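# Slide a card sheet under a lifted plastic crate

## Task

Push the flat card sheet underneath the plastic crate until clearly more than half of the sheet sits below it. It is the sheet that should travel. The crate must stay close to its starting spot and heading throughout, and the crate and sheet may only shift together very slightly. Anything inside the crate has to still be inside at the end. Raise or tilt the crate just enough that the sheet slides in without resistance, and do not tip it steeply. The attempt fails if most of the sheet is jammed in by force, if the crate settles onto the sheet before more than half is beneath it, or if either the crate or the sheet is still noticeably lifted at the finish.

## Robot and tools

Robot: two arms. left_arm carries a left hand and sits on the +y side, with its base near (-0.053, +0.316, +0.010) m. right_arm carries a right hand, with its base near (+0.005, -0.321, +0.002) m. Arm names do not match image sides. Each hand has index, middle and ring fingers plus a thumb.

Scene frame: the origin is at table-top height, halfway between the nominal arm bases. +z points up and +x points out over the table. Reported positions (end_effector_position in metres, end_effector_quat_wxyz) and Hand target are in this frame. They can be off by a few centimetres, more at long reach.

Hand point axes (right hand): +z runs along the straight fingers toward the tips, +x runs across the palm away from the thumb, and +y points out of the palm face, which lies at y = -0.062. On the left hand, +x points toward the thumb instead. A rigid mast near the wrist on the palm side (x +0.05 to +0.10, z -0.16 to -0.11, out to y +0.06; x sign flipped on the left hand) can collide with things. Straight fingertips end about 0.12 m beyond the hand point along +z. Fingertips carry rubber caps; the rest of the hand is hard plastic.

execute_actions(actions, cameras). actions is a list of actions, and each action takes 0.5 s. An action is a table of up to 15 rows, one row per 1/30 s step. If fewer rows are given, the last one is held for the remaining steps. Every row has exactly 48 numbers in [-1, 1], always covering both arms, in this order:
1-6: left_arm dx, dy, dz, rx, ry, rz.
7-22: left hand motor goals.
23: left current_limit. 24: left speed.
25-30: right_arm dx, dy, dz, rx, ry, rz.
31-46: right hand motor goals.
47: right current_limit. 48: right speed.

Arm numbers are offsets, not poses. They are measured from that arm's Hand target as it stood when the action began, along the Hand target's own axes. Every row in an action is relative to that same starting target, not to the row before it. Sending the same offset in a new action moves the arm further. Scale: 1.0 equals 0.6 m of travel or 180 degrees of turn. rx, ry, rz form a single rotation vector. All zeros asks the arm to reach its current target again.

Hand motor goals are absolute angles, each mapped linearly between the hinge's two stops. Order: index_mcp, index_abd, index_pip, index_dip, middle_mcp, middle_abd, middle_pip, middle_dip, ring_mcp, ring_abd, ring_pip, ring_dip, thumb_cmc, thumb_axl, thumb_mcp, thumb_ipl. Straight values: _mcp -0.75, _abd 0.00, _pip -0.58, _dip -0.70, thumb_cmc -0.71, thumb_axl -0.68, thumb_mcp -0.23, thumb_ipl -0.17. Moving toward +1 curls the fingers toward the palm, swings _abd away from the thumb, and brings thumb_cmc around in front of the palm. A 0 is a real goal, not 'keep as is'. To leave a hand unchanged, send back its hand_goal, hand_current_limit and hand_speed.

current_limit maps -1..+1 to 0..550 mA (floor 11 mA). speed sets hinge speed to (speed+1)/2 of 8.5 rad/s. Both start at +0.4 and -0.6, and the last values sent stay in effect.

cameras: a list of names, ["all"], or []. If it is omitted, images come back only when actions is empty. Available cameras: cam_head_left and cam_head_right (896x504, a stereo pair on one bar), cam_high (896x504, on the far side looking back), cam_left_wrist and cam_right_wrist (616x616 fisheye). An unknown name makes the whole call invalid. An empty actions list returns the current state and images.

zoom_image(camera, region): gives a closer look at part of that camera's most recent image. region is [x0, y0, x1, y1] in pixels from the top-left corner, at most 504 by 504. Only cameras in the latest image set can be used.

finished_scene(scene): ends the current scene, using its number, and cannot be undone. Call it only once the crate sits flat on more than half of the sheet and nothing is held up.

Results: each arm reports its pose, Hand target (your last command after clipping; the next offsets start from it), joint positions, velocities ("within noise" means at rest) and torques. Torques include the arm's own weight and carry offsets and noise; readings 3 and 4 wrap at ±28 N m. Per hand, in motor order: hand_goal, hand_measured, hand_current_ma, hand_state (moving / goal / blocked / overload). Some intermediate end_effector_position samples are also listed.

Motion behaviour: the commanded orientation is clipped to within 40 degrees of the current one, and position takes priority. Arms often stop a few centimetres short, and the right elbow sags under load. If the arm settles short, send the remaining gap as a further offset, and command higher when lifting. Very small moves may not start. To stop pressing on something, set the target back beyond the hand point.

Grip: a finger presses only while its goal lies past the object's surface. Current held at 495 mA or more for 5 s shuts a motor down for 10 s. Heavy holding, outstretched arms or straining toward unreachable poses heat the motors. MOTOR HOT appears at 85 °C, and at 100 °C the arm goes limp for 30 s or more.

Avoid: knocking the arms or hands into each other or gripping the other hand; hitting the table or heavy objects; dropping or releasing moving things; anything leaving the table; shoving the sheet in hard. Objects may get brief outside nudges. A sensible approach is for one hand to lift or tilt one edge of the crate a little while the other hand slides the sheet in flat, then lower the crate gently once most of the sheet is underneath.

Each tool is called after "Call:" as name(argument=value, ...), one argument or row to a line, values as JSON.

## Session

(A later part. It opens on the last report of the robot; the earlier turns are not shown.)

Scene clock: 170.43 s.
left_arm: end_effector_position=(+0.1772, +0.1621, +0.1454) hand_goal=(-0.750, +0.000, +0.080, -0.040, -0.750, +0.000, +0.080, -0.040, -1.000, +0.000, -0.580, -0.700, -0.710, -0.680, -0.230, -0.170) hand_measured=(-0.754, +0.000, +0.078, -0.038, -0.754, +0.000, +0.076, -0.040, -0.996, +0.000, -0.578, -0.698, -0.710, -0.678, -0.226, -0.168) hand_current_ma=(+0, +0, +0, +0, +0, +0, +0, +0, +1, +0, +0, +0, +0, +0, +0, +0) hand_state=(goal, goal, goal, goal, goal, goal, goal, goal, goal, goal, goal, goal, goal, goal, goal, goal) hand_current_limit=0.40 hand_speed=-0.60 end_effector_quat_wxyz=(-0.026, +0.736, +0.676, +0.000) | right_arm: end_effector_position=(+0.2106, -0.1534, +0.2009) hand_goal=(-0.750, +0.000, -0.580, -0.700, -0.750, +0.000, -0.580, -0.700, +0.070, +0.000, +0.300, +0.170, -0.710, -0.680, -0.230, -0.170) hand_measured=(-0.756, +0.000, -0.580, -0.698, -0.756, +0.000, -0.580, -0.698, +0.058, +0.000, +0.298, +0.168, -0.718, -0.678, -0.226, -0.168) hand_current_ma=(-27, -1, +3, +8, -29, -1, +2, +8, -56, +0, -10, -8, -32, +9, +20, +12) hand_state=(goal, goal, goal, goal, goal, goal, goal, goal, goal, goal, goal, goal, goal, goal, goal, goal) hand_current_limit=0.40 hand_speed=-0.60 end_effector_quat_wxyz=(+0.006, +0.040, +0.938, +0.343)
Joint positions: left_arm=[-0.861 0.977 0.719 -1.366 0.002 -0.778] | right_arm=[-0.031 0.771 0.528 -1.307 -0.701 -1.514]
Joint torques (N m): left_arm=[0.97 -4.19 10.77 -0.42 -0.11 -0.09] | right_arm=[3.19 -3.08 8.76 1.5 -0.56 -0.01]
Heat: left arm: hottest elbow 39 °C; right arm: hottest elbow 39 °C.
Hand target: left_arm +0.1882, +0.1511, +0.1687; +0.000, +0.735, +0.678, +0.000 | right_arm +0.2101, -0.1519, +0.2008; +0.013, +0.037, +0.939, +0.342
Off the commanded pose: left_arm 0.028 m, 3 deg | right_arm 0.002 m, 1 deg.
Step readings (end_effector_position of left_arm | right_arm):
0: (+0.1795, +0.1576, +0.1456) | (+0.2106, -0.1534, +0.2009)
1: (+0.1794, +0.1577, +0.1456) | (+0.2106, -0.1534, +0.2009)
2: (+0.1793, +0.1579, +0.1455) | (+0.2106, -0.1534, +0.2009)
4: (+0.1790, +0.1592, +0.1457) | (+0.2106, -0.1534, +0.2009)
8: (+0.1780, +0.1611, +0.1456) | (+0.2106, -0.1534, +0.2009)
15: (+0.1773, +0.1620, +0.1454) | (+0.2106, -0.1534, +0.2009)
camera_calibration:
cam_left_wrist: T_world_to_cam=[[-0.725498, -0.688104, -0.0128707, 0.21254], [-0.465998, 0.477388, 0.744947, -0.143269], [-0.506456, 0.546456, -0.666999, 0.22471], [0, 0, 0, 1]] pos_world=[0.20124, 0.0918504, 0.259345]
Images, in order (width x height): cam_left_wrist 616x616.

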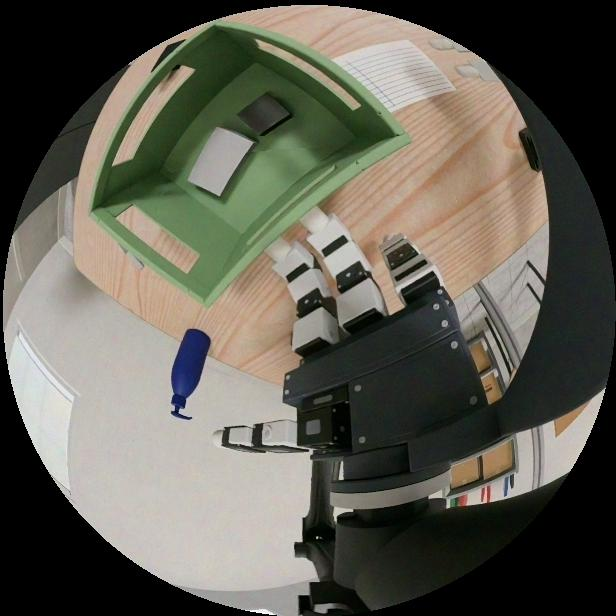

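Call:
execute_actions(
  actions=[
    [[0,-0.035,-0.01,0,0,0,-0.75,0,0.08,-0.04,-0.75,0,0.08,-0.04,-1,0,-0.58,-0.7,-0.71,-0.68,-0.23,-0.17,0.4,-0.6,0,0,0,0,0,0,-0.75,0,-0.58,-0.7,-0.75,0,-0.58,-0.7,0.07,0,0.3,0.17,-0.71,-0.68,-0.23,-0.17,0.4,-0.6]],
  ],
  cameras=["cam_high"],
)

Call:
zoom_image(
  camera="cam_high",
  region=[415, 90, 505, 180],
)

Scene clock: 177.87 s.
left_arm: end_effector_position=(+0.1630, +0.1639, +0.1566) hand_goal=(-0.750, +0.000, +0.080, -0.040, -0.750, +0.000, +0.080, -0.040, -1.000, +0.000, -0.580, -0.700, -0.710, -0.680, -0.230, -0.170) hand_measured=(-0.752, +0.000, +0.078, -0.038, -0.752, +0.000, +0.076, -0.040, -0.996, +0.000, -0.578, -0.698, -0.710, -0.678, -0.226, -0.168) hand_current_ma=(+0, +0, +0, +0, +0, +0, +0, +0, +1, +0, +0, +0, +0, +0, +0, +0) hand_state=(goal, goal, goal, goal, goal, goal, goal, goal, goal, goal, goal, goal, goal, goal, goal, goal) hand_current_limit=0.40 hand_speed=-0.60 end_effector_quat_wxyz=(-0.019, +0.734, +0.679, +0.001) | right_arm: end_effector_position=(+0.2106, -0.1534, +0.2009) hand_goal=(-0.750, +0.000, -0.580, -0.700, -0.750, +0.000, -0.580, -0.700, +0.070, +0.000, +0.300, +0.170, -0.710, -0.680, -0.230, -0.170) hand_measured=(-0.756, +0.000, -0.580, -0.698, -0.756, +0.000, -0.580, -0.698, +0.058, +0.000, +0.298, +0.168, -0.718, -0.678, -0.226, -0.168) hand_current_ma=(-27, -1, +3, +8, -29, -1, +2, +8, -56, +0, -10, -8, -32, +9, +20, +12) hand_state=(goal, goal, goal, goal, goal, goal, goal, goal, goal, goal, goal, goal, goal, goal, goal, goal) hand_current_limit=0.40 hand_speed=-0.60 end_effector_quat_wxyz=(+0.006, +0.040, +0.938, +0.343)
Joint positions: left_arm=[-0.908 0.926 0.719 -1.403 0.002 -0.833] | right_arm=[-0.031 0.771 0.528 -1.307 -0.701 -1.514]
Joint torques (N m): left_arm=[-0.73 -3.43 10.28 -0.4 -0.11 -0.25] | right_arm=[3.19 -3.08 8.76 1.5 -0.56 0]
Heat: left arm: hottest elbow 39 °C; right arm: hottest elbow 39 °C.
Hand target: left_arm +0.1673, +0.1527, +0.1748; +0.000, +0.735, +0.678, +0.000 | right_arm +0.2101, -0.1519, +0.2008; +0.013, +0.037, +0.939, +0.342
Off the commanded pose: left_arm 0.022 m, 2 deg | right_arm 0.002 m, 1 deg.
Step readings (end_effector_position of left_arm | right_arm):
0: (+0.1772, +0.1621, +0.1454) | (+0.2106, -0.1534, +0.2009)
1: (+0.1772, +0.1622, +0.1455) | (+0.2106, -0.1534, +0.2009)
2: (+0.1766, +0.1628, +0.1458) | (+0.2106, -0.1534, +0.2009)
4: (+0.1737, +0.1639, +0.1480) | (+0.2106, -0.1534, +0.2009)
8: (+0.1669, +0.1630, +0.1545) | (+0.2106, -0.1534, +0.2009)
15: (+0.1634, +0.1634, +0.1566) | (+0.2106, -0.1534, +0.2009)
Images, in order (width x height): cam_high 896x504.

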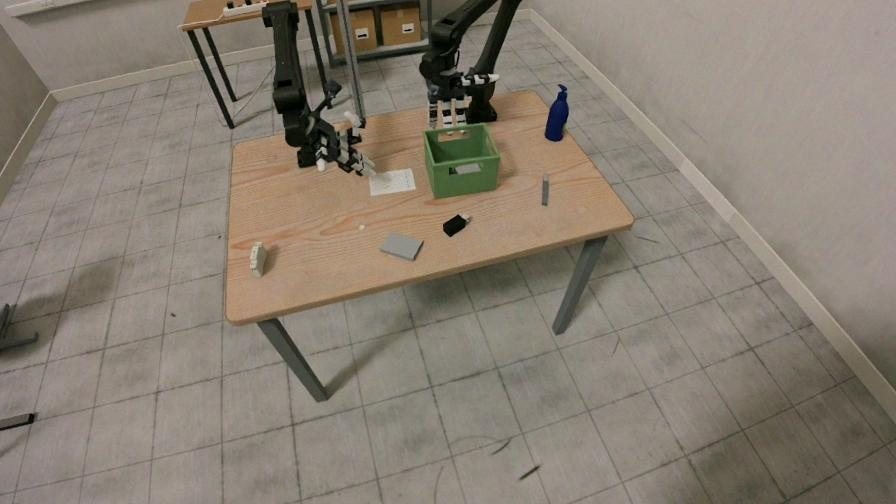

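Scaled by 5.600 from the camera's 896x504 image, which has a finer 1280x720 frame.

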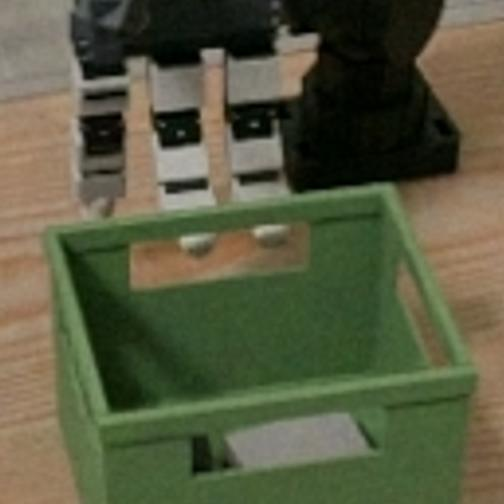

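Call:
execute_actions(
  actions=[
    [[-0.008,-0.005,-0.02,0,0,0,-0.75,0,0.08,-0.04,-0.75,0,0.08,-0.04,-1,0,-0.58,-0.7,-0.71,-0.68,-0.23,-0.17,0.4,-0.6,0,0,0,0,0,0,-0.75,0,-0.58,-0.7,-0.75,0,-0.58,-0.7,0.07,0,0.3,0.17,-0.71,-0.68,-0.23,-0.17,0.4,-0.6]],
  ],
)

Scene clock: 183.53 s.
left_arm: end_effector_position=(+0.1570, +0.1635, +0.1617) hand_goal=(-0.750, +0.000, +0.080, -0.040, -0.750, +0.000, +0.080, -0.040, -1.000, +0.000, -0.580, -0.700, -0.710, -0.680, -0.230, -0.170) hand_measured=(-0.752, +0.000, +0.078, -0.038, -0.752, +0.000, +0.076, -0.040, -0.996, +0.000, -0.578, -0.698, -0.710, -0.678, -0.226, -0.168) hand_current_ma=(+0, +0, +0, +0, +0, +0, +0, +0, +1, +0, +0, +0, +0, +0, +0, +0) hand_state=(goal, goal, goal, goal, goal, goal, goal, goal, goal, goal, goal, goal, goal, goal, goal, goal) hand_current_limit=0.40 hand_speed=-0.60 end_effector_quat_wxyz=(-0.028, +0.734, +0.679, +0.002) | right_arm: end_effector_position=(+0.2106, -0.1534, +0.2009) hand_goal=(-0.750, +0.000, -0.580, -0.700, -0.750, +0.000, -0.580, -0.700, +0.070, +0.000, +0.300, +0.170, -0.710, -0.680, -0.230, -0.170) hand_measured=(-0.756, +0.000, -0.580, -0.698, -0.756, +0.000, -0.580, -0.698, +0.058, +0.000, +0.298, +0.168, -0.718, -0.678, -0.226, -0.168) hand_current_ma=(-27, -1, +3, +8, -29, -1, +2, +8, -56, +0, -10, -8, -32, +9, +20, +12) hand_state=(goal, goal, goal, goal, goal, goal, goal, goal, goal, goal, goal, goal, goal, goal, goal, goal) hand_current_limit=0.40 hand_speed=-0.60 end_effector_quat_wxyz=(+0.006, +0.040, +0.938, +0.343)
Joint positions: left_arm=[-0.932 0.926 0.734 -1.435 0.002 -0.857] | right_arm=[-0.031 0.771 0.528 -1.307 -0.701 -1.514]
Joint torques (N m): left_arm=[-0.44 -3.72 11.56 -0.2 -0.1 -0.2] | right_arm=[3.14 -3.02 8.76 1.48 -0.56 -0.01]
Heat: left arm: hottest elbow 40 °C; right arm: hottest elbow 39 °C.
Hand target: left_arm +0.1639, +0.1482, +0.1868; +0.000, +0.735, +0.678, +0.000 | right_arm +0.2101, -0.1519, +0.2008; +0.013, +0.037, +0.939, +0.342
Off the commanded pose: left_arm 0.030 m, 3 deg | right_arm 0.002 m, 1 deg.
Step readings (end_effector_position of left_arm | right_arm):
0: (+0.1629, +0.1639, +0.1566) | (+0.2106, -0.1534, +0.2009)
1: (+0.1629, +0.1640, +0.1566) | (+0.2106, -0.1534, +0.2009)
2: (+0.1622, +0.1642, +0.1565) | (+0.2106, -0.1534, +0.2009)
4: (+0.1600, +0.1653, +0.1566) | (+0.2106, -0.1534, +0.2009)
8: (+0.1572, +0.1646, +0.1586) | (+0.2106, -0.1534, +0.2009)
15: (+0.1573, +0.1632, +0.1617) | (+0.2106, -0.1534, +0.2009)

Call:
execute_actions(
  actions=[
    [[-0.01,0.035,0,0,0,0,-0.75,0,0.08,-0.04,-0.75,0,0.08,-0.04,-1,0,-0.58,-0.7,-0.71,-0.68,-0.23,-0.17,0.4,-0.6,0,0,0,0,0,0,-0.75,0,-0.58,-0.7,-0.75,0,-0.58,-0.7,0.07,0,0.3,0.17,-0.71,-0.68,-0.23,-0.17,0.4,-0.6]],
  ],
  cameras=["cam_high"],
)

Call:
zoom_image(
  camera="cam_high",
  region=[415, 90, 505, 180],
)

Scene clock: 190.87 s.
left_arm: end_effector_position=(+0.1684, +0.1545, +0.1663) hand_goal=(-0.750, +0.000, +0.080, -0.040, -0.750, +0.000, +0.080, -0.040, -1.000, +0.000, -0.580, -0.700, -0.710, -0.680, -0.230, -0.170) hand_measured=(-0.752, +0.000, +0.078, -0.038, -0.752, +0.000, +0.076, -0.040, -0.996, +0.000, -0.578, -0.698, -0.710, -0.678, -0.226, -0.168) hand_current_ma=(+0, +0, +0, +0, +0, +0, +0, +0, +1, +0, +0, +0, +0, +0, +0, +0) hand_state=(goal, goal, goal, goal, goal, goal, goal, goal, goal, goal, goal, goal, goal, goal, goal, goal) hand_current_limit=0.40 hand_speed=-0.60 end_effector_quat_wxyz=(-0.027, +0.736, +0.677, +0.003) | right_arm: end_effector_position=(+0.2106, -0.1534, +0.2009) hand_goal=(-0.750, +0.000, -0.580, -0.700, -0.750, +0.000, -0.580, -0.700, +0.070, +0.000, +0.300, +0.170, -0.710, -0.680, -0.230, -0.170) hand_measured=(-0.756, +0.000, -0.580, -0.698, -0.756, +0.000, -0.580, -0.698, +0.058, +0.000, +0.298, +0.168, -0.718, -0.678, -0.226, -0.168) hand_current_ma=(-27, -1, +3, +8, -29, -1, +2, +8, -56, +0, -10, -8, -32, +9, +20, +12) hand_state=(goal, goal, goal, goal, goal, goal, goal, goal, goal, goal, goal, goal, goal, goal, goal, goal) hand_current_limit=0.40 hand_speed=-0.60 end_effector_quat_wxyz=(+0.006, +0.040, +0.938, +0.343)
Joint positions: left_arm=[-0.915 0.964 0.767 -1.427 -0.001 -0.835] | right_arm=[-0.031 0.771 0.528 -1.307 -0.701 -1.514]
Joint torques (N m): left_arm=[2.32 -2.49 11.4 0.25 -0.08 0.1] | right_arm=[3.19 -3.02 8.76 1.5 -0.56 0]
Heat: left arm: hottest elbow 41 °C; right arm: hottest elbow 39 °C.
Hand target: left_arm +0.1844, +0.1405, +0.1869; +0.000, +0.735, +0.678, +0.000 | right_arm +0.2101, -0.1519, +0.2008; +0.013, +0.037, +0.939, +0.342
Off the commanded pose: left_arm 0.030 m, 3 deg | right_arm 0.002 m, 1 deg.
Step readings (end_effector_position of left_arm | right_arm):
0: (+0.1570, +0.1635, +0.1617) | (+0.2106, -0.1534, +0.2009)
1: (+0.1571, +0.1634, +0.1618) | (+0.2106, -0.1534, +0.2009)
2: (+0.1573, +0.1632, +0.1621) | (+0.2106, -0.1534, +0.2009)
4: (+0.1590, +0.1613, +0.1638) | (+0.2106, -0.1534, +0.2009)
8: (+0.1652, +0.1559, +0.1668) | (+0.2106, -0.1534, +0.2009)
15: (+0.1684, +0.1548, +0.1663) | (+0.2106, -0.1534, +0.2009)
Images, in order (width x height): cam_high 896x504.

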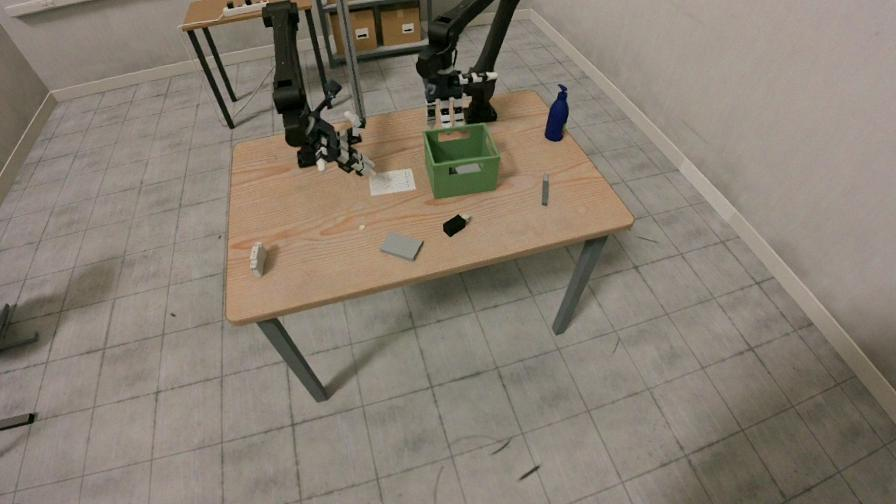

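Scaled by 5.600 from the camera's 896x504 image, which has a finer 1280x720 frame.

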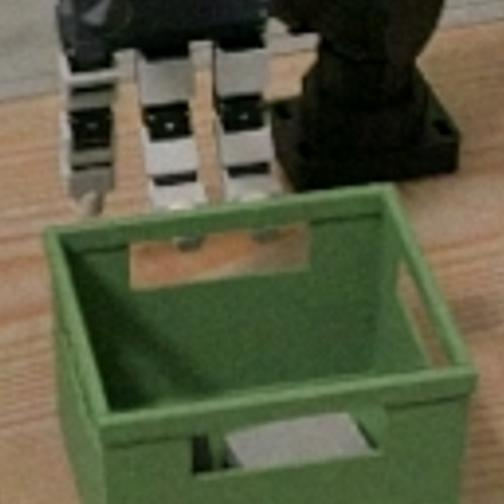

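Call:
execute_actions(
  actions=[
    [[0.005,0.02,0.015,0,0,0,-0.75,0,0.08,-0.04,-0.75,0,0.08,-0.04,-1,0,-0.58,-0.7,-0.71,-0.68,-0.23,-0.17,0.4,-0.6,0,0,0,0,0,0,-0.75,0,-0.58,-0.7,-0.75,0,-0.58,-0.7,0.07,0,0.3,0.17,-0.71,-0.68,-0.23,-0.17,0.4,-0.6]],
  ],
)

Scene clock: 197.63 s.
left_arm: end_effector_position=(+0.1819, +0.1540, +0.1610) hand_goal=(-0.750, +0.000, +0.080, -0.040, -0.750, +0.000, +0.080, -0.040, -1.000, +0.000, -0.580, -0.700, -0.710, -0.680, -0.230, -0.170) hand_measured=(-0.752, +0.000, +0.078, -0.038, -0.752, +0.000, +0.076, -0.040, -0.996, +0.000, -0.578, -0.698, -0.710, -0.678, -0.226, -0.168) hand_current_ma=(+0, +0, +0, +0, +0, +0, +0, +0, +1, +0, +0, +0, +0, +0, +0, +0) hand_state=(goal, goal, goal, goal, goal, goal, goal, goal, goal, goal, goal, goal, goal, goal, goal, goal) hand_current_limit=0.40 hand_speed=-0.60 end_effector_quat_wxyz=(-0.023, +0.736, +0.677, +0.002) | right_arm: end_effector_position=(+0.2106, -0.1534, +0.2009) hand_goal=(-0.750, +0.000, -0.580, -0.700, -0.750, +0.000, -0.580, -0.700, +0.070, +0.000, +0.300, +0.170, -0.710, -0.680, -0.230, -0.170) hand_measured=(-0.756, +0.000, -0.580, -0.698, -0.756, +0.000, -0.580, -0.698, +0.058, +0.000, +0.298, +0.168, -0.718, -0.678, -0.226, -0.168) hand_current_ma=(-27, -1, +3, +8, -29, -1, +2, +8, -56, +0, -10, -8, -32, +9, +20, +12) hand_state=(goal, goal, goal, goal, goal, goal, goal, goal, goal, goal, goal, goal, goal, goal, goal, goal) hand_current_limit=0.40 hand_speed=-0.60 end_effector_quat_wxyz=(+0.006, +0.040, +0.938, +0.343)
Joint positions: left_arm=[-0.871 0.989 0.767 -1.394 -0.002 -0.791] | right_arm=[-0.031 0.771 0.528 -1.307 -0.701 -1.514]
Joint torques (N m): left_arm=[1.55 -2.61 10.77 0.49 0.02 0.1] | right_arm=[3.19 -3.02 8.76 1.5 -0.56 -0.01]
Heat: left arm: hottest elbow 42 °C; right arm: hottest elbow 39 °C.
Hand target: left_arm +0.1966, +0.1425, +0.1778; +0.000, +0.735, +0.678, +0.000 | right_arm +0.2101, -0.1519, +0.2008; +0.013, +0.037, +0.939, +0.342
Off the commanded pose: left_arm 0.025 m, 3 deg | right_arm 0.002 m, 1 deg.
Step readings (end_effector_position of left_arm | right_arm):
0: (+0.1685, +0.1546, +0.1663) | (+0.2106, -0.1534, +0.2009)
1: (+0.1686, +0.1545, +0.1662) | (+0.2106, -0.1534, +0.2009)
2: (+0.1695, +0.1545, +0.1662) | (+0.2106, -0.1534, +0.2009)
4: (+0.1730, +0.1542, +0.1653) | (+0.2106, -0.1534, +0.2009)
8: (+0.1798, +0.1557, +0.1623) | (+0.2106, -0.1534, +0.2009)
15: (+0.1818, +0.1545, +0.1610) | (+0.2106, -0.1534, +0.2009)

Call:
execute_actions(
  actions=[
    [[0,0.02,0,0,0,0,-0.75,0,0.08,-0.04,-0.75,0,0.08,-0.04,-1,0,-0.58,-0.7,-0.71,-0.68,-0.23,-0.17,0.4,-0.6,0,0,0,0,0,0,-0.75,0,-0.58,-0.7,-0.75,0,-0.58,-0.7,0.07,0,0.3,0.17,-0.71,-0.68,-0.23,-0.17,0.4,-0.6]],
  ],
  cameras=["cam_high"],
)

Call:
zoom_image(
  camera="cam_high",
  region=[415, 90, 505, 180],
)

Scene clock: 203.97 s.
left_arm: end_effector_position=(+0.1907, +0.1550, +0.1580) hand_goal=(-0.750, +0.000, +0.080, -0.040, -0.750, +0.000, +0.080, -0.040, -1.000, +0.000, -0.580, -0.700, -0.710, -0.680, -0.230, -0.170) hand_measured=(-0.752, +0.000, +0.080, -0.038, -0.750, +0.000, +0.082, -0.036, -0.996, +0.000, -0.578, -0.698, -0.710, -0.678, -0.226, -0.168) hand_current_ma=(+0, +0, +0, +0, +0, +0, +0, +0, +1, +0, +0, +0, +0, +0, +0, +0) hand_state=(goal, goal, goal, goal, goal, goal, goal, goal, goal, goal, goal, goal, goal, goal, goal, goal) hand_current_limit=0.40 hand_speed=-0.60 end_effector_quat_wxyz=(-0.026, +0.735, +0.677, +0.001) | right_arm: end_effector_position=(+0.2106, -0.1534, +0.2009) hand_goal=(-0.750, +0.000, -0.580, -0.700, -0.750, +0.000, -0.580, -0.700, +0.070, +0.000, +0.300, +0.170, -0.710, -0.680, -0.230, -0.170) hand_measured=(-0.756, +0.000, -0.580, -0.698, -0.756, +0.000, -0.580, -0.698, +0.058, +0.000, +0.298, +0.168, -0.718, -0.678, -0.226, -0.168) hand_current_ma=(-27, -1, +3, +8, -29, -1, +2, +8, -56, +0, -10, -8, -32, +9, +20, +12) hand_state=(goal, goal, goal, goal, goal, goal, goal, goal, goal, goal, goal, goal, goal, goal, goal, goal) hand_current_limit=0.40 hand_speed=-0.60 end_effector_quat_wxyz=(+0.006, +0.040, +0.938, +0.343)
Joint positions: left_arm=[-0.839 1.012 0.774 -1.385 0 -0.76] | right_arm=[-0.031 0.771 0.528 -1.307 -0.701 -1.514]
Joint torques (N m): left_arm=[0.97 -3.19 11.1 0.35 -0.12 0.04] | right_arm=[3.19 -3.08 8.76 1.5 -0.56 0]
Heat: left arm: hottest elbow 43 °C; right arm: hottest elbow 39 °C.
Hand target: left_arm +0.2085, +0.1416, +0.1777; +0.000, +0.735, +0.678, +0.000 | right_arm +0.2101, -0.1519, +0.2008; +0.013, +0.037, +0.939, +0.342
Off the commanded pose: left_arm 0.030 m, 3 deg | right_arm 0.002 m, 1 deg.
Step readings (end_effector_position of left_arm | right_arm):
0: (+0.1820, +0.1540, +0.1610) | (+0.2106, -0.1534, +0.2009)
1: (+0.1820, +0.1540, +0.1610) | (+0.2106, -0.1534, +0.2009)
2: (+0.1826, +0.1543, +0.1609) | (+0.2106, -0.1534, +0.2009)
4: (+0.1845, +0.1549, +0.1596) | (+0.2106, -0.1534, +0.2009)
8: (+0.1883, +0.1560, +0.1578) | (+0.2106, -0.1534, +0.2009)
15: (+0.1906, +0.1552, +0.1581) | (+0.2106, -0.1534, +0.2009)
Images, in order (width x height): cam_high 896x504.

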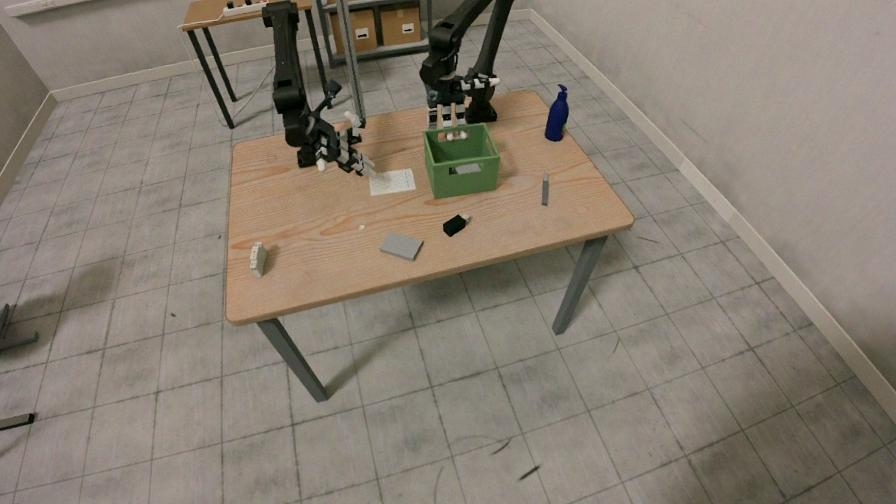

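Scaled by 5.600 from the camera's 896x504 image, which has a finer 1280x720 frame.

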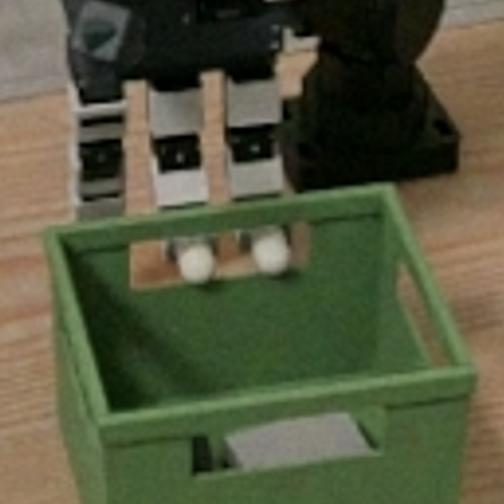

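Call:
execute_actions(
  actions=[
    [[0.003,0.018,-0.003,0,0,0,-0.75,0,0.08,-0.04,-0.75,0,0.08,-0.04,-1,0,-0.58,-0.7,-0.71,-0.68,-0.23,-0.17,0.4,-0.6,0,0,0,0,0,0,-0.75,0,-0.58,-0.7,-0.75,0,-0.58,-0.7,0.07,0,0.3,0.17,-0.71,-0.68,-0.23,-0.17,0.4,-0.6]],
  ],
  cameras=["cam_high"],
)

Call:
zoom_image(
  camera="cam_high",
  region=[415, 90, 505, 180],
)

Scene clock: 209.20 s.
left_arm: end_effector_position=(+0.2011, +0.1557, +0.1590) hand_goal=(-0.750, +0.000, +0.080, -0.040, -0.750, +0.000, +0.080, -0.040, -1.000, +0.000, -0.580, -0.700, -0.710, -0.680, -0.230, -0.170) hand_measured=(-0.752, +0.000, +0.080, -0.038, -0.750, +0.000, +0.082, -0.038, -0.996, +0.000, -0.578, -0.698, -0.710, -0.678, -0.226, -0.168) hand_current_ma=(+0, +0, +0, +0, +0, +0, +0, +0, +1, +0, +0, +0, +0, +0, +0, +0) hand_state=(goal, goal, goal, goal, goal, goal, goal, goal, goal, goal, goal, goal, goal, goal, goal, goal) hand_current_limit=0.40 hand_speed=-0.60 end_effector_quat_wxyz=(-0.027, +0.736, +0.677, +0.000) | right_arm: end_effector_position=(+0.2106, -0.1534, +0.2009) hand_goal=(-0.750, +0.000, -0.580, -0.700, -0.750, +0.000, -0.580, -0.700, +0.070, +0.000, +0.300, +0.170, -0.710, -0.680, -0.230, -0.170) hand_measured=(-0.756, +0.000, -0.580, -0.698, -0.756, +0.000, -0.580, -0.698, +0.058, +0.000, +0.298, +0.168, -0.718, -0.678, -0.226, -0.168) hand_current_ma=(-27, -1, +3, +8, -29, -1, +2, +8, -56, +0, -10, -8, -32, +9, +20, +12) hand_state=(goal, goal, goal, goal, goal, goal, goal, goal, goal, goal, goal, goal, goal, goal, goal, goal) hand_current_limit=0.40 hand_speed=-0.60 end_effector_quat_wxyz=(+0.006, +0.040, +0.938, +0.343)
Joint positions: left_arm=[-0.806 1.032 0.79 -1.382 -0.002 -0.726] | right_arm=[-0.031 0.771 0.528 -1.307 -0.701 -1.514]
Joint torques (N m): left_arm=[1.67 -3.55 11.38 0.31 -0.02 0.12] | right_arm=[3.19 -3.08 8.76 1.48 -0.56 -0.01]
Heat: left arm: hottest elbow 43 °C; right arm: hottest elbow 39 °C.
Hand target: left_arm +0.2194, +0.1425, +0.1796; +0.000, +0.735, +0.678, +0.000 | right_arm +0.2101, -0.1519, +0.2008; +0.013, +0.037, +0.939, +0.342
Off the commanded pose: left_arm 0.031 m, 3 deg | right_arm 0.002 m, 1 deg.
Step readings (end_effector_position of left_arm | right_arm):
0: (+0.1907, +0.1550, +0.1580) | (+0.2106, -0.1534, +0.2009)
1: (+0.1907, +0.1550, +0.1580) | (+0.2106, -0.1534, +0.2009)
2: (+0.1912, +0.1550, +0.1581) | (+0.2106, -0.1534, +0.2009)
4: (+0.1936, +0.1555, +0.1584) | (+0.2106, -0.1534, +0.2009)
8: (+0.1995, +0.1565, +0.1590) | (+0.2106, -0.1534, +0.2009)
15: (+0.2010, +0.1560, +0.1590) | (+0.2106, -0.1534, +0.2009)
Images, in order (width x height): cam_high 896x504.

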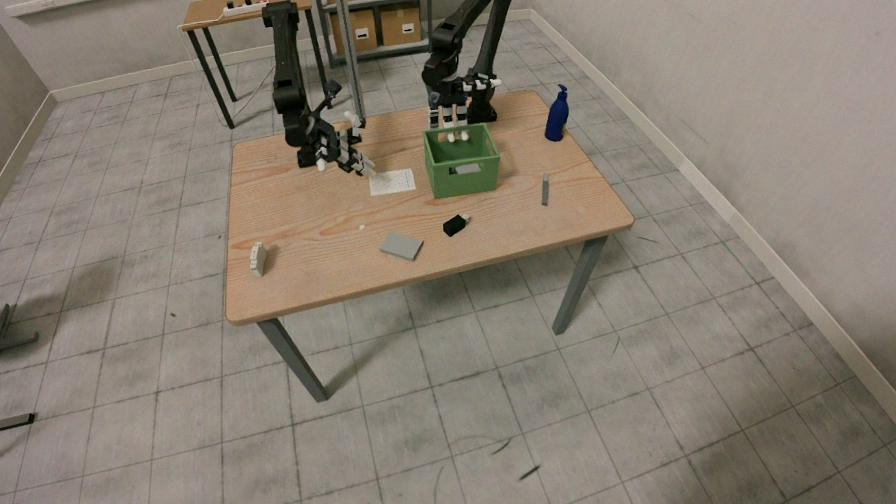

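Scaled by 5.600 from the camera's 896x504 image, which has a finer 1280x720 frame.

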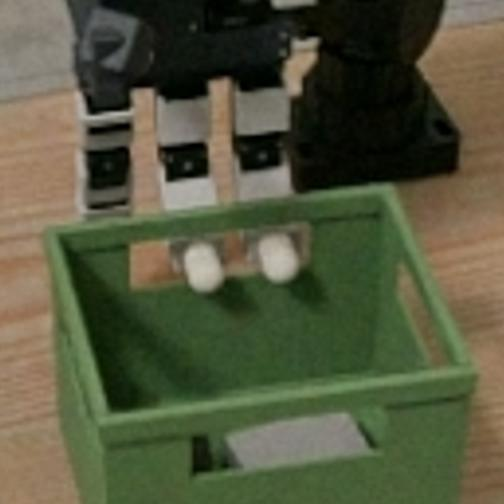

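Call:
execute_actions(
  actions=[
    [[-0.005,0.004,-0.0133,0,0,0,-0.75,0,0.12,0.02,-0.73,0,0.13,0.03,-1,0,-0.58,-0.7,-0.71,-0.68,-0.23,-0.17,0.79,-0.6,0,-0.0514,0.0613,0,0,0,-0.75,0,-0.58,-0.7,-0.75,0,-0.58,-0.7,0.07,0,0.3,0.17,-0.71,-0.68,-0.23,-0.17,0.4,-0.6]],
  ],
  cameras=["cam_high"],
)

Call:
zoom_image(
  camera="cam_high",
  region=[350, 110, 510, 210],
)

Scene clock: 220.47 s.
left_arm: end_effector_position=(+0.2069, +0.1497, +0.1671) hand_goal=(-0.750, +0.000, +0.120, +0.020, -0.730, +0.000, +0.130, +0.030, -1.000, +0.000, -0.580, -0.700, -0.710, -0.680, -0.230, -0.170) hand_measured=(-0.752, +0.000, +0.114, +0.016, -0.734, +0.000, +0.124, +0.026, -0.996, +0.000, -0.578, -0.698, -0.710, -0.678, -0.226, -0.168) hand_current_ma=(+0, +0, -1, +0, -1, +0, -1, +0, +1, +0, +0, +0, +0, +0, +0, +0) hand_state=(goal, goal, goal, goal, goal, goal, goal, goal, goal, goal, goal, goal, goal, goal, goal, goal) hand_current_limit=0.79 hand_speed=-0.60 end_effector_quat_wxyz=(-0.019, +0.736, +0.677, +0.001) | right_arm: end_effector_position=(+0.2076, -0.1537, +0.1532) hand_goal=(-0.750, +0.000, -0.580, -0.700, -0.750, +0.000, -0.580, -0.700, +0.070, +0.000, +0.300, +0.170, -0.710, -0.680, -0.230, -0.170) hand_measured=(-0.756, +0.000, -0.580, -0.698, -0.756, +0.000, -0.580, -0.698, +0.058, +0.000, +0.298, +0.168, -0.718, -0.678, -0.226, -0.168) hand_current_ma=(-27, -1, +3, +8, -29, -1, +2, +8, -56, +0, -10, -8, -32, +9, +20, +12) hand_state=(goal, goal, goal, goal, goal, goal, goal, goal, goal, goal, goal, goal, goal, goal, goal, goal) hand_current_limit=0.40 hand_speed=-0.60 end_effector_quat_wxyz=(+0.013, +0.038, +0.939, +0.341)
Joint positions: left_arm=[-0.806 1.041 0.815 -1.384 -0.002 -0.725] | right_arm=[-0.031 0.814 0.415 -1.137 -0.696 -1.514]
Joint torques (N m): left_arm=[1.08 -3.49 11.18 -0.12 0.01 0.07] | right_arm=[3.14 -1.2 8.9 1.57 -0.7 -0.01]
Heat: left arm: hottest elbow 44 °C; right arm: hottest elbow 39 °C.
Hand target: left_arm +0.2216, +0.1393, +0.1874; +0.000, +0.735, +0.678, +0.000 | right_arm +0.2100, -0.1519, +0.1527; +0.013, +0.037, +0.939, +0.342
Off the commanded pose: left_arm 0.027 m, 2 deg | right_arm 0.003 m, 0 deg.
Step readings (end_effector_position of left_arm | right_arm):
0: (+0.2011, +0.1557, +0.1590) | (+0.2106, -0.1534, +0.2009)
1: (+0.2011, +0.1557, +0.1590) | (+0.2104, -0.1534, +0.2002)
2: (+0.2014, +0.1554, +0.1594) | (+0.2108, -0.1535, +0.1980)
4: (+0.2027, +0.1540, +0.1612) | (+0.2099, -0.1535, +0.1872)
8: (+0.2064, +0.1502, +0.1665) | (+0.2022, -0.1535, +0.1612)
15: (+0.2069, +0.1496, +0.1672) | (+0.2062, -0.1536, +0.1531)
Images, in order (width x height): cam_high 896x504.

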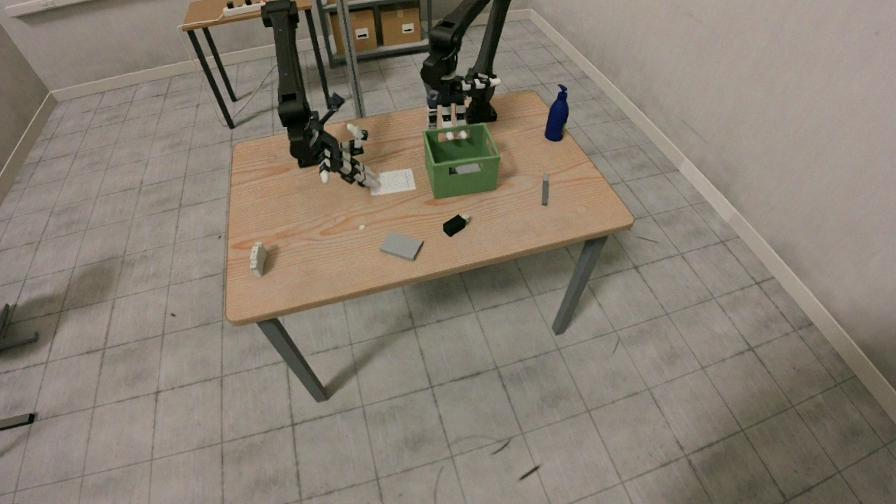

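Scaled by 3.150 from the camera's 896x504 image, which has a finer 1280x720 frame.

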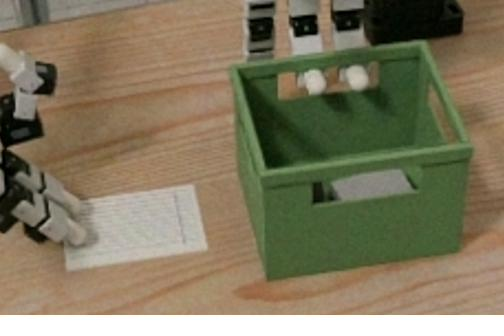

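Call:
execute_actions(
  actions=[
    [[0,0.004,-0.0133,0,0,0,-0.75,0,0.14,0.05,-0.72,0,0.16,0.06,-1,0,-0.58,-0.7,-0.71,-0.68,-0.23,-0.17,0.79,-0.6,0,0,0,0,0,0,-0.75,0,-0.58,-0.7,-0.75,0,-0.58,-0.7,0.07,0,0.3,0.17,-0.71,-0.68,-0.23,-0.17,0.4,-0.6]],
  ],
)

Scene clock: 224.80 s.
left_arm: end_effector_position=(+0.2068, +0.1505, +0.1671) hand_goal=(-0.750, +0.000, +0.140, +0.050, -0.720, +0.000, +0.160, +0.060, -1.000, +0.000, -0.580, -0.700, -0.710, -0.680, -0.230, -0.170) hand_measured=(-0.752, +0.000, +0.132, +0.046, -0.734, +0.000, +0.134, +0.040, -0.996, +0.000, -0.578, -0.698, -0.710, -0.678, -0.226, -0.168) hand_current_ma=(+0, +0, -1, +0, -4, +0, -12, -7, +1, +0, +0, +0, +0, +0, +0, +0) hand_state=(goal, goal, goal, goal, goal, goal, blocked, blocked, goal, goal, goal, goal, goal, goal, goal, goal) hand_current_limit=0.79 hand_speed=-0.60 end_effector_quat_wxyz=(-0.027, +0.737, +0.675, +0.000) | right_arm: end_effector_position=(+0.2076, -0.1537, +0.1532) hand_goal=(-0.750, +0.000, -0.580, -0.700, -0.750, +0.000, -0.580, -0.700, +0.070, +0.000, +0.300, +0.170, -0.710, -0.680, -0.230, -0.170) hand_measured=(-0.756, +0.000, -0.580, -0.698, -0.756, +0.000, -0.580, -0.698, +0.058, +0.000, +0.298, +0.168, -0.718, -0.678, -0.226, -0.168) hand_current_ma=(-27, -1, +3, +8, -29, -1, +2, +8, -56, +0, -10, -8, -32, +9, +20, +12) hand_state=(goal, goal, goal, goal, goal, goal, goal, goal, goal, goal, goal, goal, goal, goal, goal, goal) hand_current_limit=0.40 hand_speed=-0.60 end_effector_quat_wxyz=(+0.013, +0.038, +0.939, +0.341)
Joint positions: left_arm=[-0.803 1.05 0.823 -1.399 -0.001 -0.719] | right_arm=[-0.031 0.814 0.415 -1.137 -0.696 -1.514]
Joint torques (N m): left_arm=[1.49 -3.96 12.46 -0.54 -0.02 0.07] | right_arm=[3.25 -1.26 8.87 1.57 -0.7 0]
Heat: left arm: hottest elbow 44 °C; right arm: hottest elbow 39 °C.
Hand target: left_arm +0.2240, +0.1391, +0.1956; +0.000, +0.735, +0.678, +0.000 | right_arm +0.2100, -0.1519, +0.1527; +0.013, +0.037, +0.939, +0.342
Off the commanded pose: left_arm 0.035 m, 3 deg | right_arm 0.003 m, 0 deg.
Step readings (end_effector_position of left_arm | right_arm):
0: (+0.2069, +0.1497, +0.1671) | (+0.2076, -0.1537, +0.1532)
1: (+0.2068, +0.1497, +0.1671) | (+0.2076, -0.1537, +0.1532)
2: (+0.2067, +0.1498, +0.1671) | (+0.2076, -0.1537, +0.1532)
4: (+0.2067, +0.1501, +0.1670) | (+0.2076, -0.1537, +0.1532)
8: (+0.2068, +0.1504, +0.1670) | (+0.2076, -0.1537, +0.1532)
15: (+0.2068, +0.1506, +0.1672) | (+0.2076, -0.1537, +0.1532)

Call:
execute_actions(
  actions=[
    [[0,0.005,-0.0133,0,0,0,-0.75,0,0.16,0.08,-0.71,0,0.18,0.1,-1,0,-0.58,-0.7,-0.71,-0.68,-0.23,-0.17,0.79,-0.6,0,0,0,0,0,0,-0.75,0,-0.58,-0.7,-0.75,0,-0.58,-0.7,0.07,0,0.3,0.17,-0.71,-0.68,-0.23,-0.17,0.4,-0.6]],
  ],
)

Call:
execute_actions(
  actions=[
    [[0,0.005,-0.01,0,0,0,-0.75,0,0.16,0.08,-0.71,0,0.18,0.1,-1,0,-0.58,-0.7,-0.71,-0.68,-0.23,-0.17,0.79,-0.6,0,0,0,0,0,0,-0.75,0,-0.58,-0.7,-0.75,0,-0.58,-0.7,0.07,0,0.3,0.17,-0.71,-0.68,-0.23,-0.17,0.4,-0.6]],
  ],
  cameras=["cam_high"],
)

Call:
zoom_image(
  camera="cam_high",
  region=[350, 110, 510, 210],
)

Scene clock: 232.73 s.
left_arm: end_effector_position=(+0.2065, +0.1521, +0.1668) hand_goal=(-0.750, +0.000, +0.160, +0.080, -0.710, +0.000, +0.180, +0.100, -1.000, +0.000, -0.580, -0.700, -0.710, -0.680, -0.230, -0.170) hand_measured=(-0.758, +0.000, +0.134, +0.066, -0.734, +0.000, +0.134, +0.066, -0.996, +0.000, -0.578, -0.698, -0.710, -0.678, -0.226, -0.168) hand_current_ma=(-1, +0, -12, -4, -11, +0, -37, -20, +1, +0, +0, +0, +0, +0, +0, +0) hand_state=(goal, goal, blocked, goal, blocked, goal, blocked, blocked, goal, goal, goal, goal, goal, goal, goal, goal) hand_current_limit=0.79 hand_speed=-0.60 end_effector_quat_wxyz=(-0.037, +0.739, +0.673, -0.002) | right_arm: end_effector_position=(+0.2076, -0.1537, +0.1532) hand_goal=(-0.750, +0.000, -0.580, -0.700, -0.750, +0.000, -0.580, -0.700, +0.070, +0.000, +0.300, +0.170, -0.710, -0.680, -0.230, -0.170) hand_measured=(-0.756, +0.000, -0.580, -0.698, -0.756, +0.000, -0.580, -0.698, +0.058, +0.000, +0.298, +0.168, -0.718, -0.678, -0.226, -0.168) hand_current_ma=(-27, -1, +3, +8, -29, -1, +2, +8, -56, +0, -10, -8, -32, +9, +20, +12) hand_state=(goal, goal, goal, goal, goal, goal, goal, goal, goal, goal, goal, goal, goal, goal, goal, goal) hand_current_limit=0.40 hand_speed=-0.60 end_effector_quat_wxyz=(+0.013, +0.038, +0.939, +0.341)
Joint positions: left_arm=[-0.796 1.059 0.83 -1.417 0.002 -0.706] | right_arm=[-0.031 0.814 0.415 -1.137 -0.696 -1.514]
Joint torques (N m): left_arm=[1.96 -5.13 13.2 -0.76 -0.19 0.05] | right_arm=[3.19 -1.26 8.87 1.58 -0.7 0]
Heat: left arm: hottest elbow 45 °C; right arm: hottest elbow 39 °C.
Hand target: left_arm +0.2270, +0.1388, +0.2036; +0.000, +0.735, +0.678, +0.000 | right_arm +0.2100, -0.1519, +0.1527; +0.013, +0.037, +0.939, +0.342
Off the commanded pose: left_arm 0.044 m, 4 deg | right_arm 0.003 m, 0 deg.
Step readings (end_effector_position of left_arm | right_arm):
0: (+0.2068, +0.1505, +0.1671) | (+0.2076, -0.1537, +0.1532)
1: (+0.2068, +0.1505, +0.1671) | (+0.2076, -0.1537, +0.1532)
2: (+0.2069, +0.1506, +0.1670) | (+0.2076, -0.1537, +0.1532)
4: (+0.2067, +0.1512, +0.1668) | (+0.2076, -0.1537, +0.1532)
8: (+0.2068, +0.1519, +0.1669) | (+0.2076, -0.1537, +0.1532)
15: (+0.2065, +0.1521, +0.1668) | (+0.2076, -0.1537, +0.1532)

Scene clock: 233.43 s.
left_arm: end_effector_position=(+0.2061, +0.1538, +0.1673) hand_goal=(-0.750, +0.000, +0.160, +0.080, -0.710, +0.000, +0.180, +0.100, -1.000, +0.000, -0.580, -0.700, -0.710, -0.680, -0.230, -0.170) hand_measured=(-0.762, +0.000, +0.128, +0.066, -0.742, +0.000, +0.134, +0.068, -0.996, +0.000, -0.578, -0.698, -0.710, -0.678, -0.226, -0.168) hand_current_ma=(-3, +0, -18, -4, -20, +0, -37, -18, +1, +0, +0, +0, +0, +0, +0, +0) hand_state=(goal, goal, blocked, goal, blocked, goal, blocked, blocked, goal, goal, goal, goal, goal, goal, goal, goal) hand_current_limit=0.79 hand_speed=-0.60 end_effector_quat_wxyz=(-0.045, +0.739, +0.672, -0.004) | right_arm: end_effector_position=(+0.2076, -0.1537, +0.1532) hand_goal=(-0.750, +0.000, -0.580, -0.700, -0.750, +0.000, -0.580, -0.700, +0.070, +0.000, +0.300, +0.170, -0.710, -0.680, -0.230, -0.170) hand_measured=(-0.756, +0.000, -0.580, -0.698, -0.756, +0.000, -0.580, -0.698, +0.058, +0.000, +0.298, +0.168, -0.718, -0.678, -0.226, -0.168) hand_current_ma=(-27, -1, +3, +8, -29, -1, +2, +8, -56, +0, -10, -8, -32, +9, +20, +12) hand_state=(goal, goal, goal, goal, goal, goal, goal, goal, goal, goal, goal, goal, goal, goal, goal, goal) hand_current_limit=0.40 hand_speed=-0.60 end_effector_quat_wxyz=(+0.013, +0.038, +0.939, +0.341)
Joint positions: left_arm=[-0.79 1.065 0.838 -1.434 0.005 -0.698] | right_arm=[-0.031 0.814 0.415 -1.137 -0.696 -1.514]
Joint torques (N m): left_arm=[1.79 -5.66 14 -0.7 -0.28 -0.03] | right_arm=[3.19 -1.32 8.87 1.59 -0.7 0]
Heat: left arm: hottest elbow 45 °C; right arm: hottest elbow 39 °C.
Hand target: left_arm +0.2300, +0.1387, +0.2095; +0.000, +0.735, +0.678, +0.000 | right_arm +0.2100, -0.1519, +0.1527; +0.013, +0.037, +0.939, +0.342
Off the commanded pose: left_arm 0.051 m, 5 deg | right_arm 0.003 m, 0 deg.
Step readings (end_effector_position of left_arm | right_arm):
0: (+0.2065, +0.1521, +0.1668) | (+0.2076, -0.1537, +0.1532)
1: (+0.2064, +0.1522, +0.1668) | (+0.2076, -0.1537, +0.1532)
2: (+0.2064, +0.1522, +0.1669) | (+0.2076, -0.1537, +0.1532)
4: (+0.2064, +0.1527, +0.1671) | (+0.2076, -0.1537, +0.1532)
8: (+0.2062, +0.1534, +0.1673) | (+0.2076, -0.1537, +0.1532)
15: (+0.2061, +0.1536, +0.1673) | (+0.2076, -0.1537, +0.1532)
Images, in order (width x height): cam_high 896x504.

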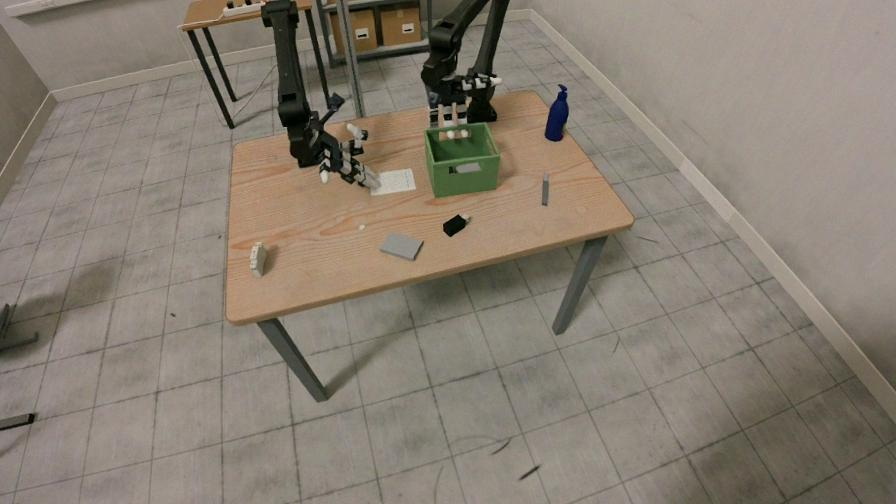

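Scaled by 3.150 from the camera's 896x504 image, which has a finer 1280x720 frame.

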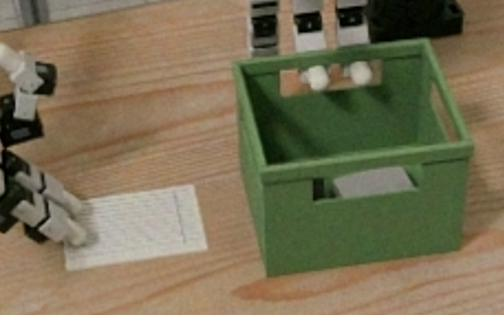

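Call:
execute_actions(
  actions=[
    [[-0.005,0.006,-0.0133,0,0,0,-0.75,0,0.16,0.08,-0.71,0,0.18,0.1,-1,0,-0.58,-0.7,-0.71,-0.68,-0.23,-0.17,0.79,-0.6,0,0,0,0,0,0,-0.75,0,-0.58,-0.7,-0.75,0,-0.58,-0.7,0.07,0,0.3,0.17,-0.71,-0.68,-0.23,-0.17,0.4,-0.6]],
  ],
  cameras=["cam_high"],
)

Call:
zoom_image(
  camera="cam_high",
  region=[350, 110, 510, 210],
)

Scene clock: 241.77 s.
left_arm: end_effector_position=(+0.2082, +0.1524, +0.1714) hand_goal=(-0.750, +0.000, +0.160, +0.080, -0.710, +0.000, +0.180, +0.100, -1.000, +0.000, -0.580, -0.700, -0.710, -0.680, -0.230, -0.170) hand_measured=(-0.764, +0.000, +0.122, +0.062, -0.746, +0.000, +0.134, +0.068, -0.996, +0.000, -0.578, -0.698, -0.710, -0.678, -0.226, -0.168) hand_current_ma=(-5, +0, -25, -6, -26, +0, -37, -18, +1, +0, +0, +0, +0, +0, +0, +0) hand_state=(goal, goal, blocked, goal, blocked, goal, blocked, blocked, goal, goal, goal, goal, goal, goal, goal, goal) hand_current_limit=0.79 hand_speed=-0.60 end_effector_quat_wxyz=(-0.050, +0.738, +0.673, -0.005) | right_arm: end_effector_position=(+0.2076, -0.1537, +0.1532) hand_goal=(-0.750, +0.000, -0.580, -0.700, -0.750, +0.000, -0.580, -0.700, +0.070, +0.000, +0.300, +0.170, -0.710, -0.680, -0.230, -0.170) hand_measured=(-0.756, +0.000, -0.580, -0.698, -0.756, +0.000, -0.580, -0.698, +0.058, +0.000, +0.298, +0.168, -0.718, -0.678, -0.226, -0.168) hand_current_ma=(-27, -1, +3, +8, -29, -1, +2, +8, -56, +0, -10, -8, -32, +9, +20, +12) hand_state=(goal, goal, goal, goal, goal, goal, goal, goal, goal, goal, goal, goal, goal, goal, goal, goal) hand_current_limit=0.40 hand_speed=-0.60 end_effector_quat_wxyz=(+0.013, +0.038, +0.939, +0.341)
Joint positions: left_arm=[-0.788 1.077 0.858 -1.452 0.005 -0.698] | right_arm=[-0.031 0.814 0.415 -1.137 -0.696 -1.514]
Joint torques (N m): left_arm=[1.79 -6.07 14.53 -0.62 -0.31 -0.05] | right_arm=[3.19 -1.26 8.88 1.58 -0.7 0]
Heat: left arm: hottest elbow 45 °C; right arm: hottest elbow 39 °C.
Hand target: left_arm +0.2334, +0.1353, +0.2175; +0.000, +0.735, +0.678, +0.000 | right_arm +0.2100, -0.1519, +0.1527; +0.013, +0.037, +0.939, +0.342
Off the commanded pose: left_arm 0.055 m, 6 deg | right_arm 0.003 m, 0 deg.
Step readings (end_effector_position of left_arm | right_arm):
0: (+0.2061, +0.1538, +0.1673) | (+0.2076, -0.1537, +0.1532)
1: (+0.2061, +0.1538, +0.1673) | (+0.2076, -0.1537, +0.1532)
2: (+0.2062, +0.1537, +0.1676) | (+0.2076, -0.1537, +0.1532)
4: (+0.2063, +0.1538, +0.1681) | (+0.2076, -0.1537, +0.1532)
8: (+0.2074, +0.1529, +0.1699) | (+0.2076, -0.1537, +0.1532)
15: (+0.2082, +0.1524, +0.1714) | (+0.2076, -0.1537, +0.1532)
Images, in order (width x height): cam_high 896x504.

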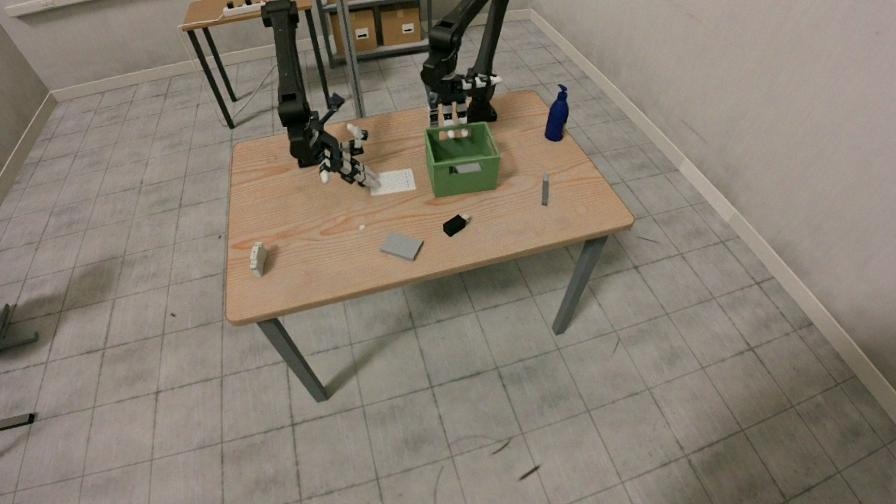

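Scaled by 3.150 from the camera's 896x504 image, which has a finer 1280x720 frame.

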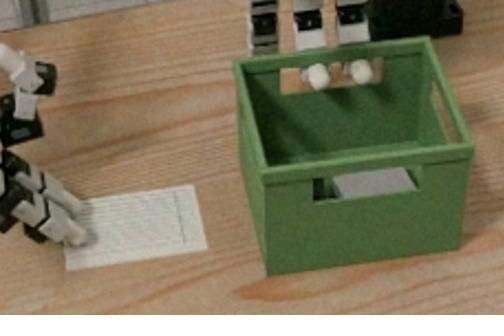

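Call:
zoom_image(
  camera="cam_high",
  region=[400, 90, 520, 210],
)

Call:
execute_actions(
  actions=[],
  cameras=["cam_head_left","cam_left_wrist","cam_right_wrist"],
)

Call:
zoom_image(
  camera="cam_right_wrist",
  region=[100, 100, 500, 500],
)

Scaled by 4.200 from the camera's 896x504 image, which has a finer 1280x720 frame.

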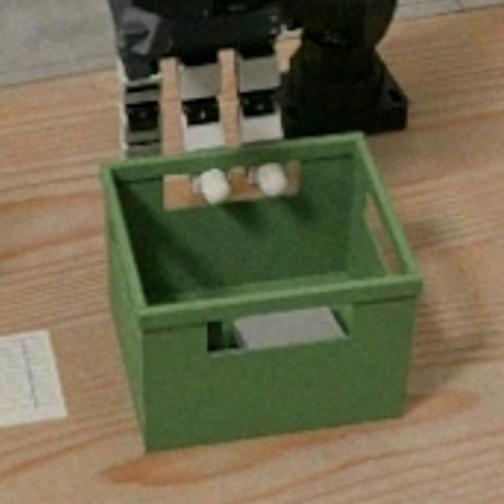

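Scene clock: 250.80 s.
left_arm: end_effector_position=(+0.2082, +0.1524, +0.1714) hand_goal=(-0.750, +0.000, +0.160, +0.080, -0.710, +0.000, +0.180, +0.100, -1.000, +0.000, -0.580, -0.700, -0.710, -0.680, -0.230, -0.170) hand_measured=(-0.764, +0.000, +0.122, +0.062, -0.746, +0.000, +0.134, +0.068, -0.996, +0.000, -0.578, -0.698, -0.710, -0.678, -0.226, -0.168) hand_current_ma=(-5, +0, -25, -6, -26, +0, -37, -18, +1, +0, +0, +0, +0, +0, +0, +0) hand_state=(goal, goal, blocked, goal, blocked, goal, blocked, blocked, goal, goal, goal, goal, goal, goal, goal, goal) hand_current_limit=0.79 hand_speed=-0.60 end_effector_quat_wxyz=(-0.050, +0.738, +0.673, -0.005) | right_arm: end_effector_position=(+0.2076, -0.1537, +0.1532) hand_goal=(-0.750, +0.000, -0.580, -0.700, -0.750, +0.000, -0.580, -0.700, +0.070, +0.000, +0.300, +0.170, -0.710, -0.680, -0.230, -0.170) hand_measured=(-0.756, +0.000, -0.580, -0.698, -0.756, +0.000, -0.580, -0.698, +0.058, +0.000, +0.298, +0.168, -0.718, -0.678, -0.226, -0.168) hand_current_ma=(-27, -1, +3, +8, -29, -1, +2, +8, -56, +0, -10, -8, -32, +9, +20, +12) hand_state=(goal, goal, goal, goal, goal, goal, goal, goal, goal, goal, goal, goal, goal, goal, goal, goal) hand_current_limit=0.40 hand_speed=-0.60 end_effector_quat_wxyz=(+0.013, +0.038, +0.939, +0.341)
Joint positions: left_arm=[-0.788 1.077 0.858 -1.452 0.005 -0.698] | right_arm=[-0.031 0.814 0.415 -1.137 -0.696 -1.514]
Joint velocities: within noise
Joint torques (N m): left_arm=[0.56 -5.6 14.42 -0.46 -0.33 -0.01] | right_arm=[3.19 -1.32 8.87 1.57 -0.7 0]
Heat: left arm: hottest elbow 47 °C; right arm: hottest elbow 39 °C.
Hand target: left_arm +0.2333, +0.1353, +0.2175; +0.000, +0.735, +0.678, +0.000 | right_arm +0.2100, -0.1519, +0.1527; +0.013, +0.037, +0.939, +0.342
Off the commanded pose: left_arm 0.055 m, 6 deg | right_arm 0.003 m, 0 deg.
camera_calibration:
cam_left_wrist: T_world_to_cam=[[-0.730726, -0.68266, -0.00377597, 0.227376], [-0.432839, 0.459024, 0.775852, -0.152986], [-0.52791, 0.56857, -0.630903, 0.257881], [0, 0, 0, 1]] pos_world=[0.236069, 0.0788208, 0.282251]
cam_right_wrist: T_world_to_cam=[[0.829372, 0.371322, 0.417447, -0.147831], [0.301202, -0.926469, 0.225681, -0.294907], [0.470552, -0.0614375, -0.880231, 0.150141], [0, 0, 0, 1]] pos_world=[0.140784, -0.209105, 0.260425]
Images, in order (width x height): cam_head_left 896x504, cam_left_wrist 616x616, cam_right_wrist 616x616.

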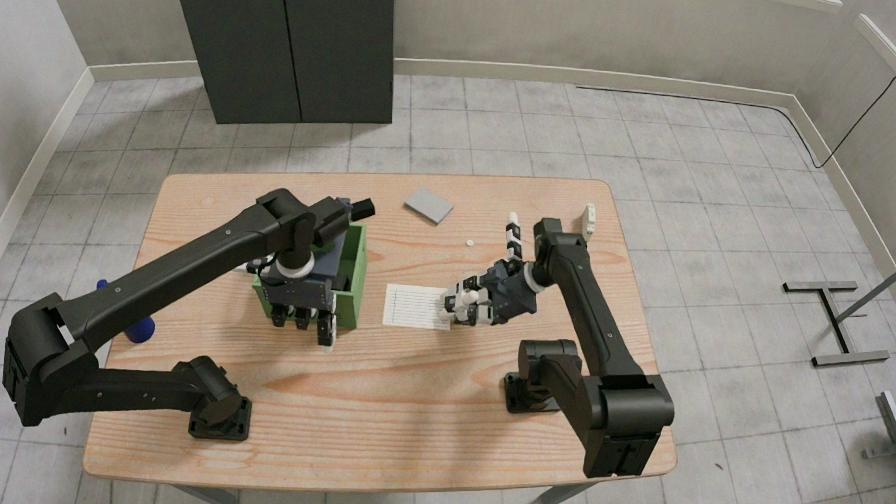

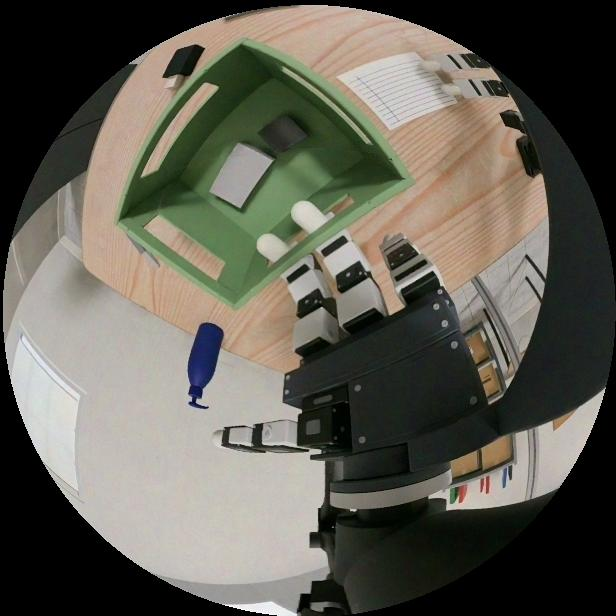

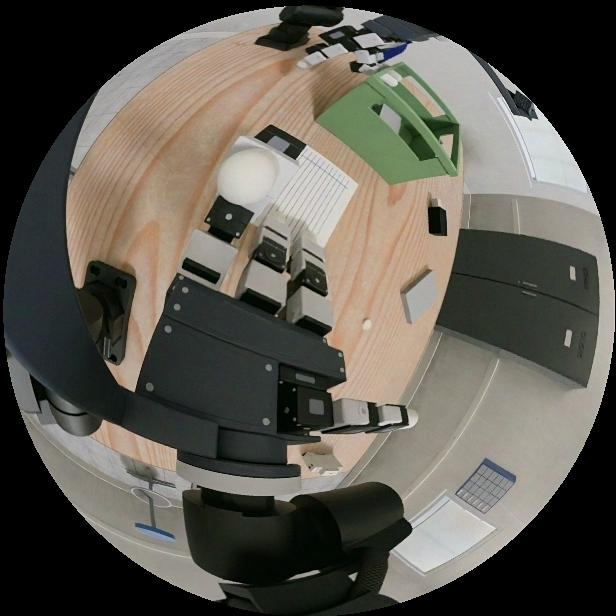

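Scaled by 1.260 from the camera's 616x616 image, which has a finer 880x880 frame.

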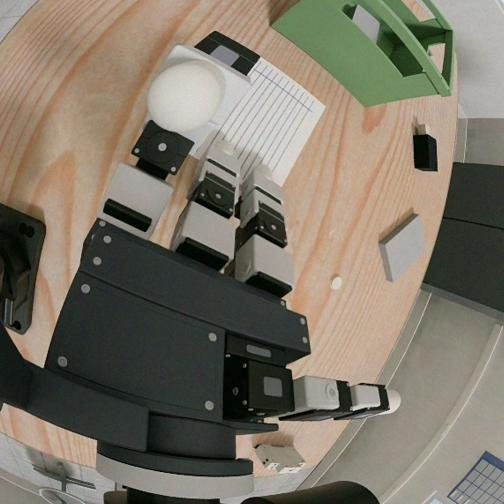

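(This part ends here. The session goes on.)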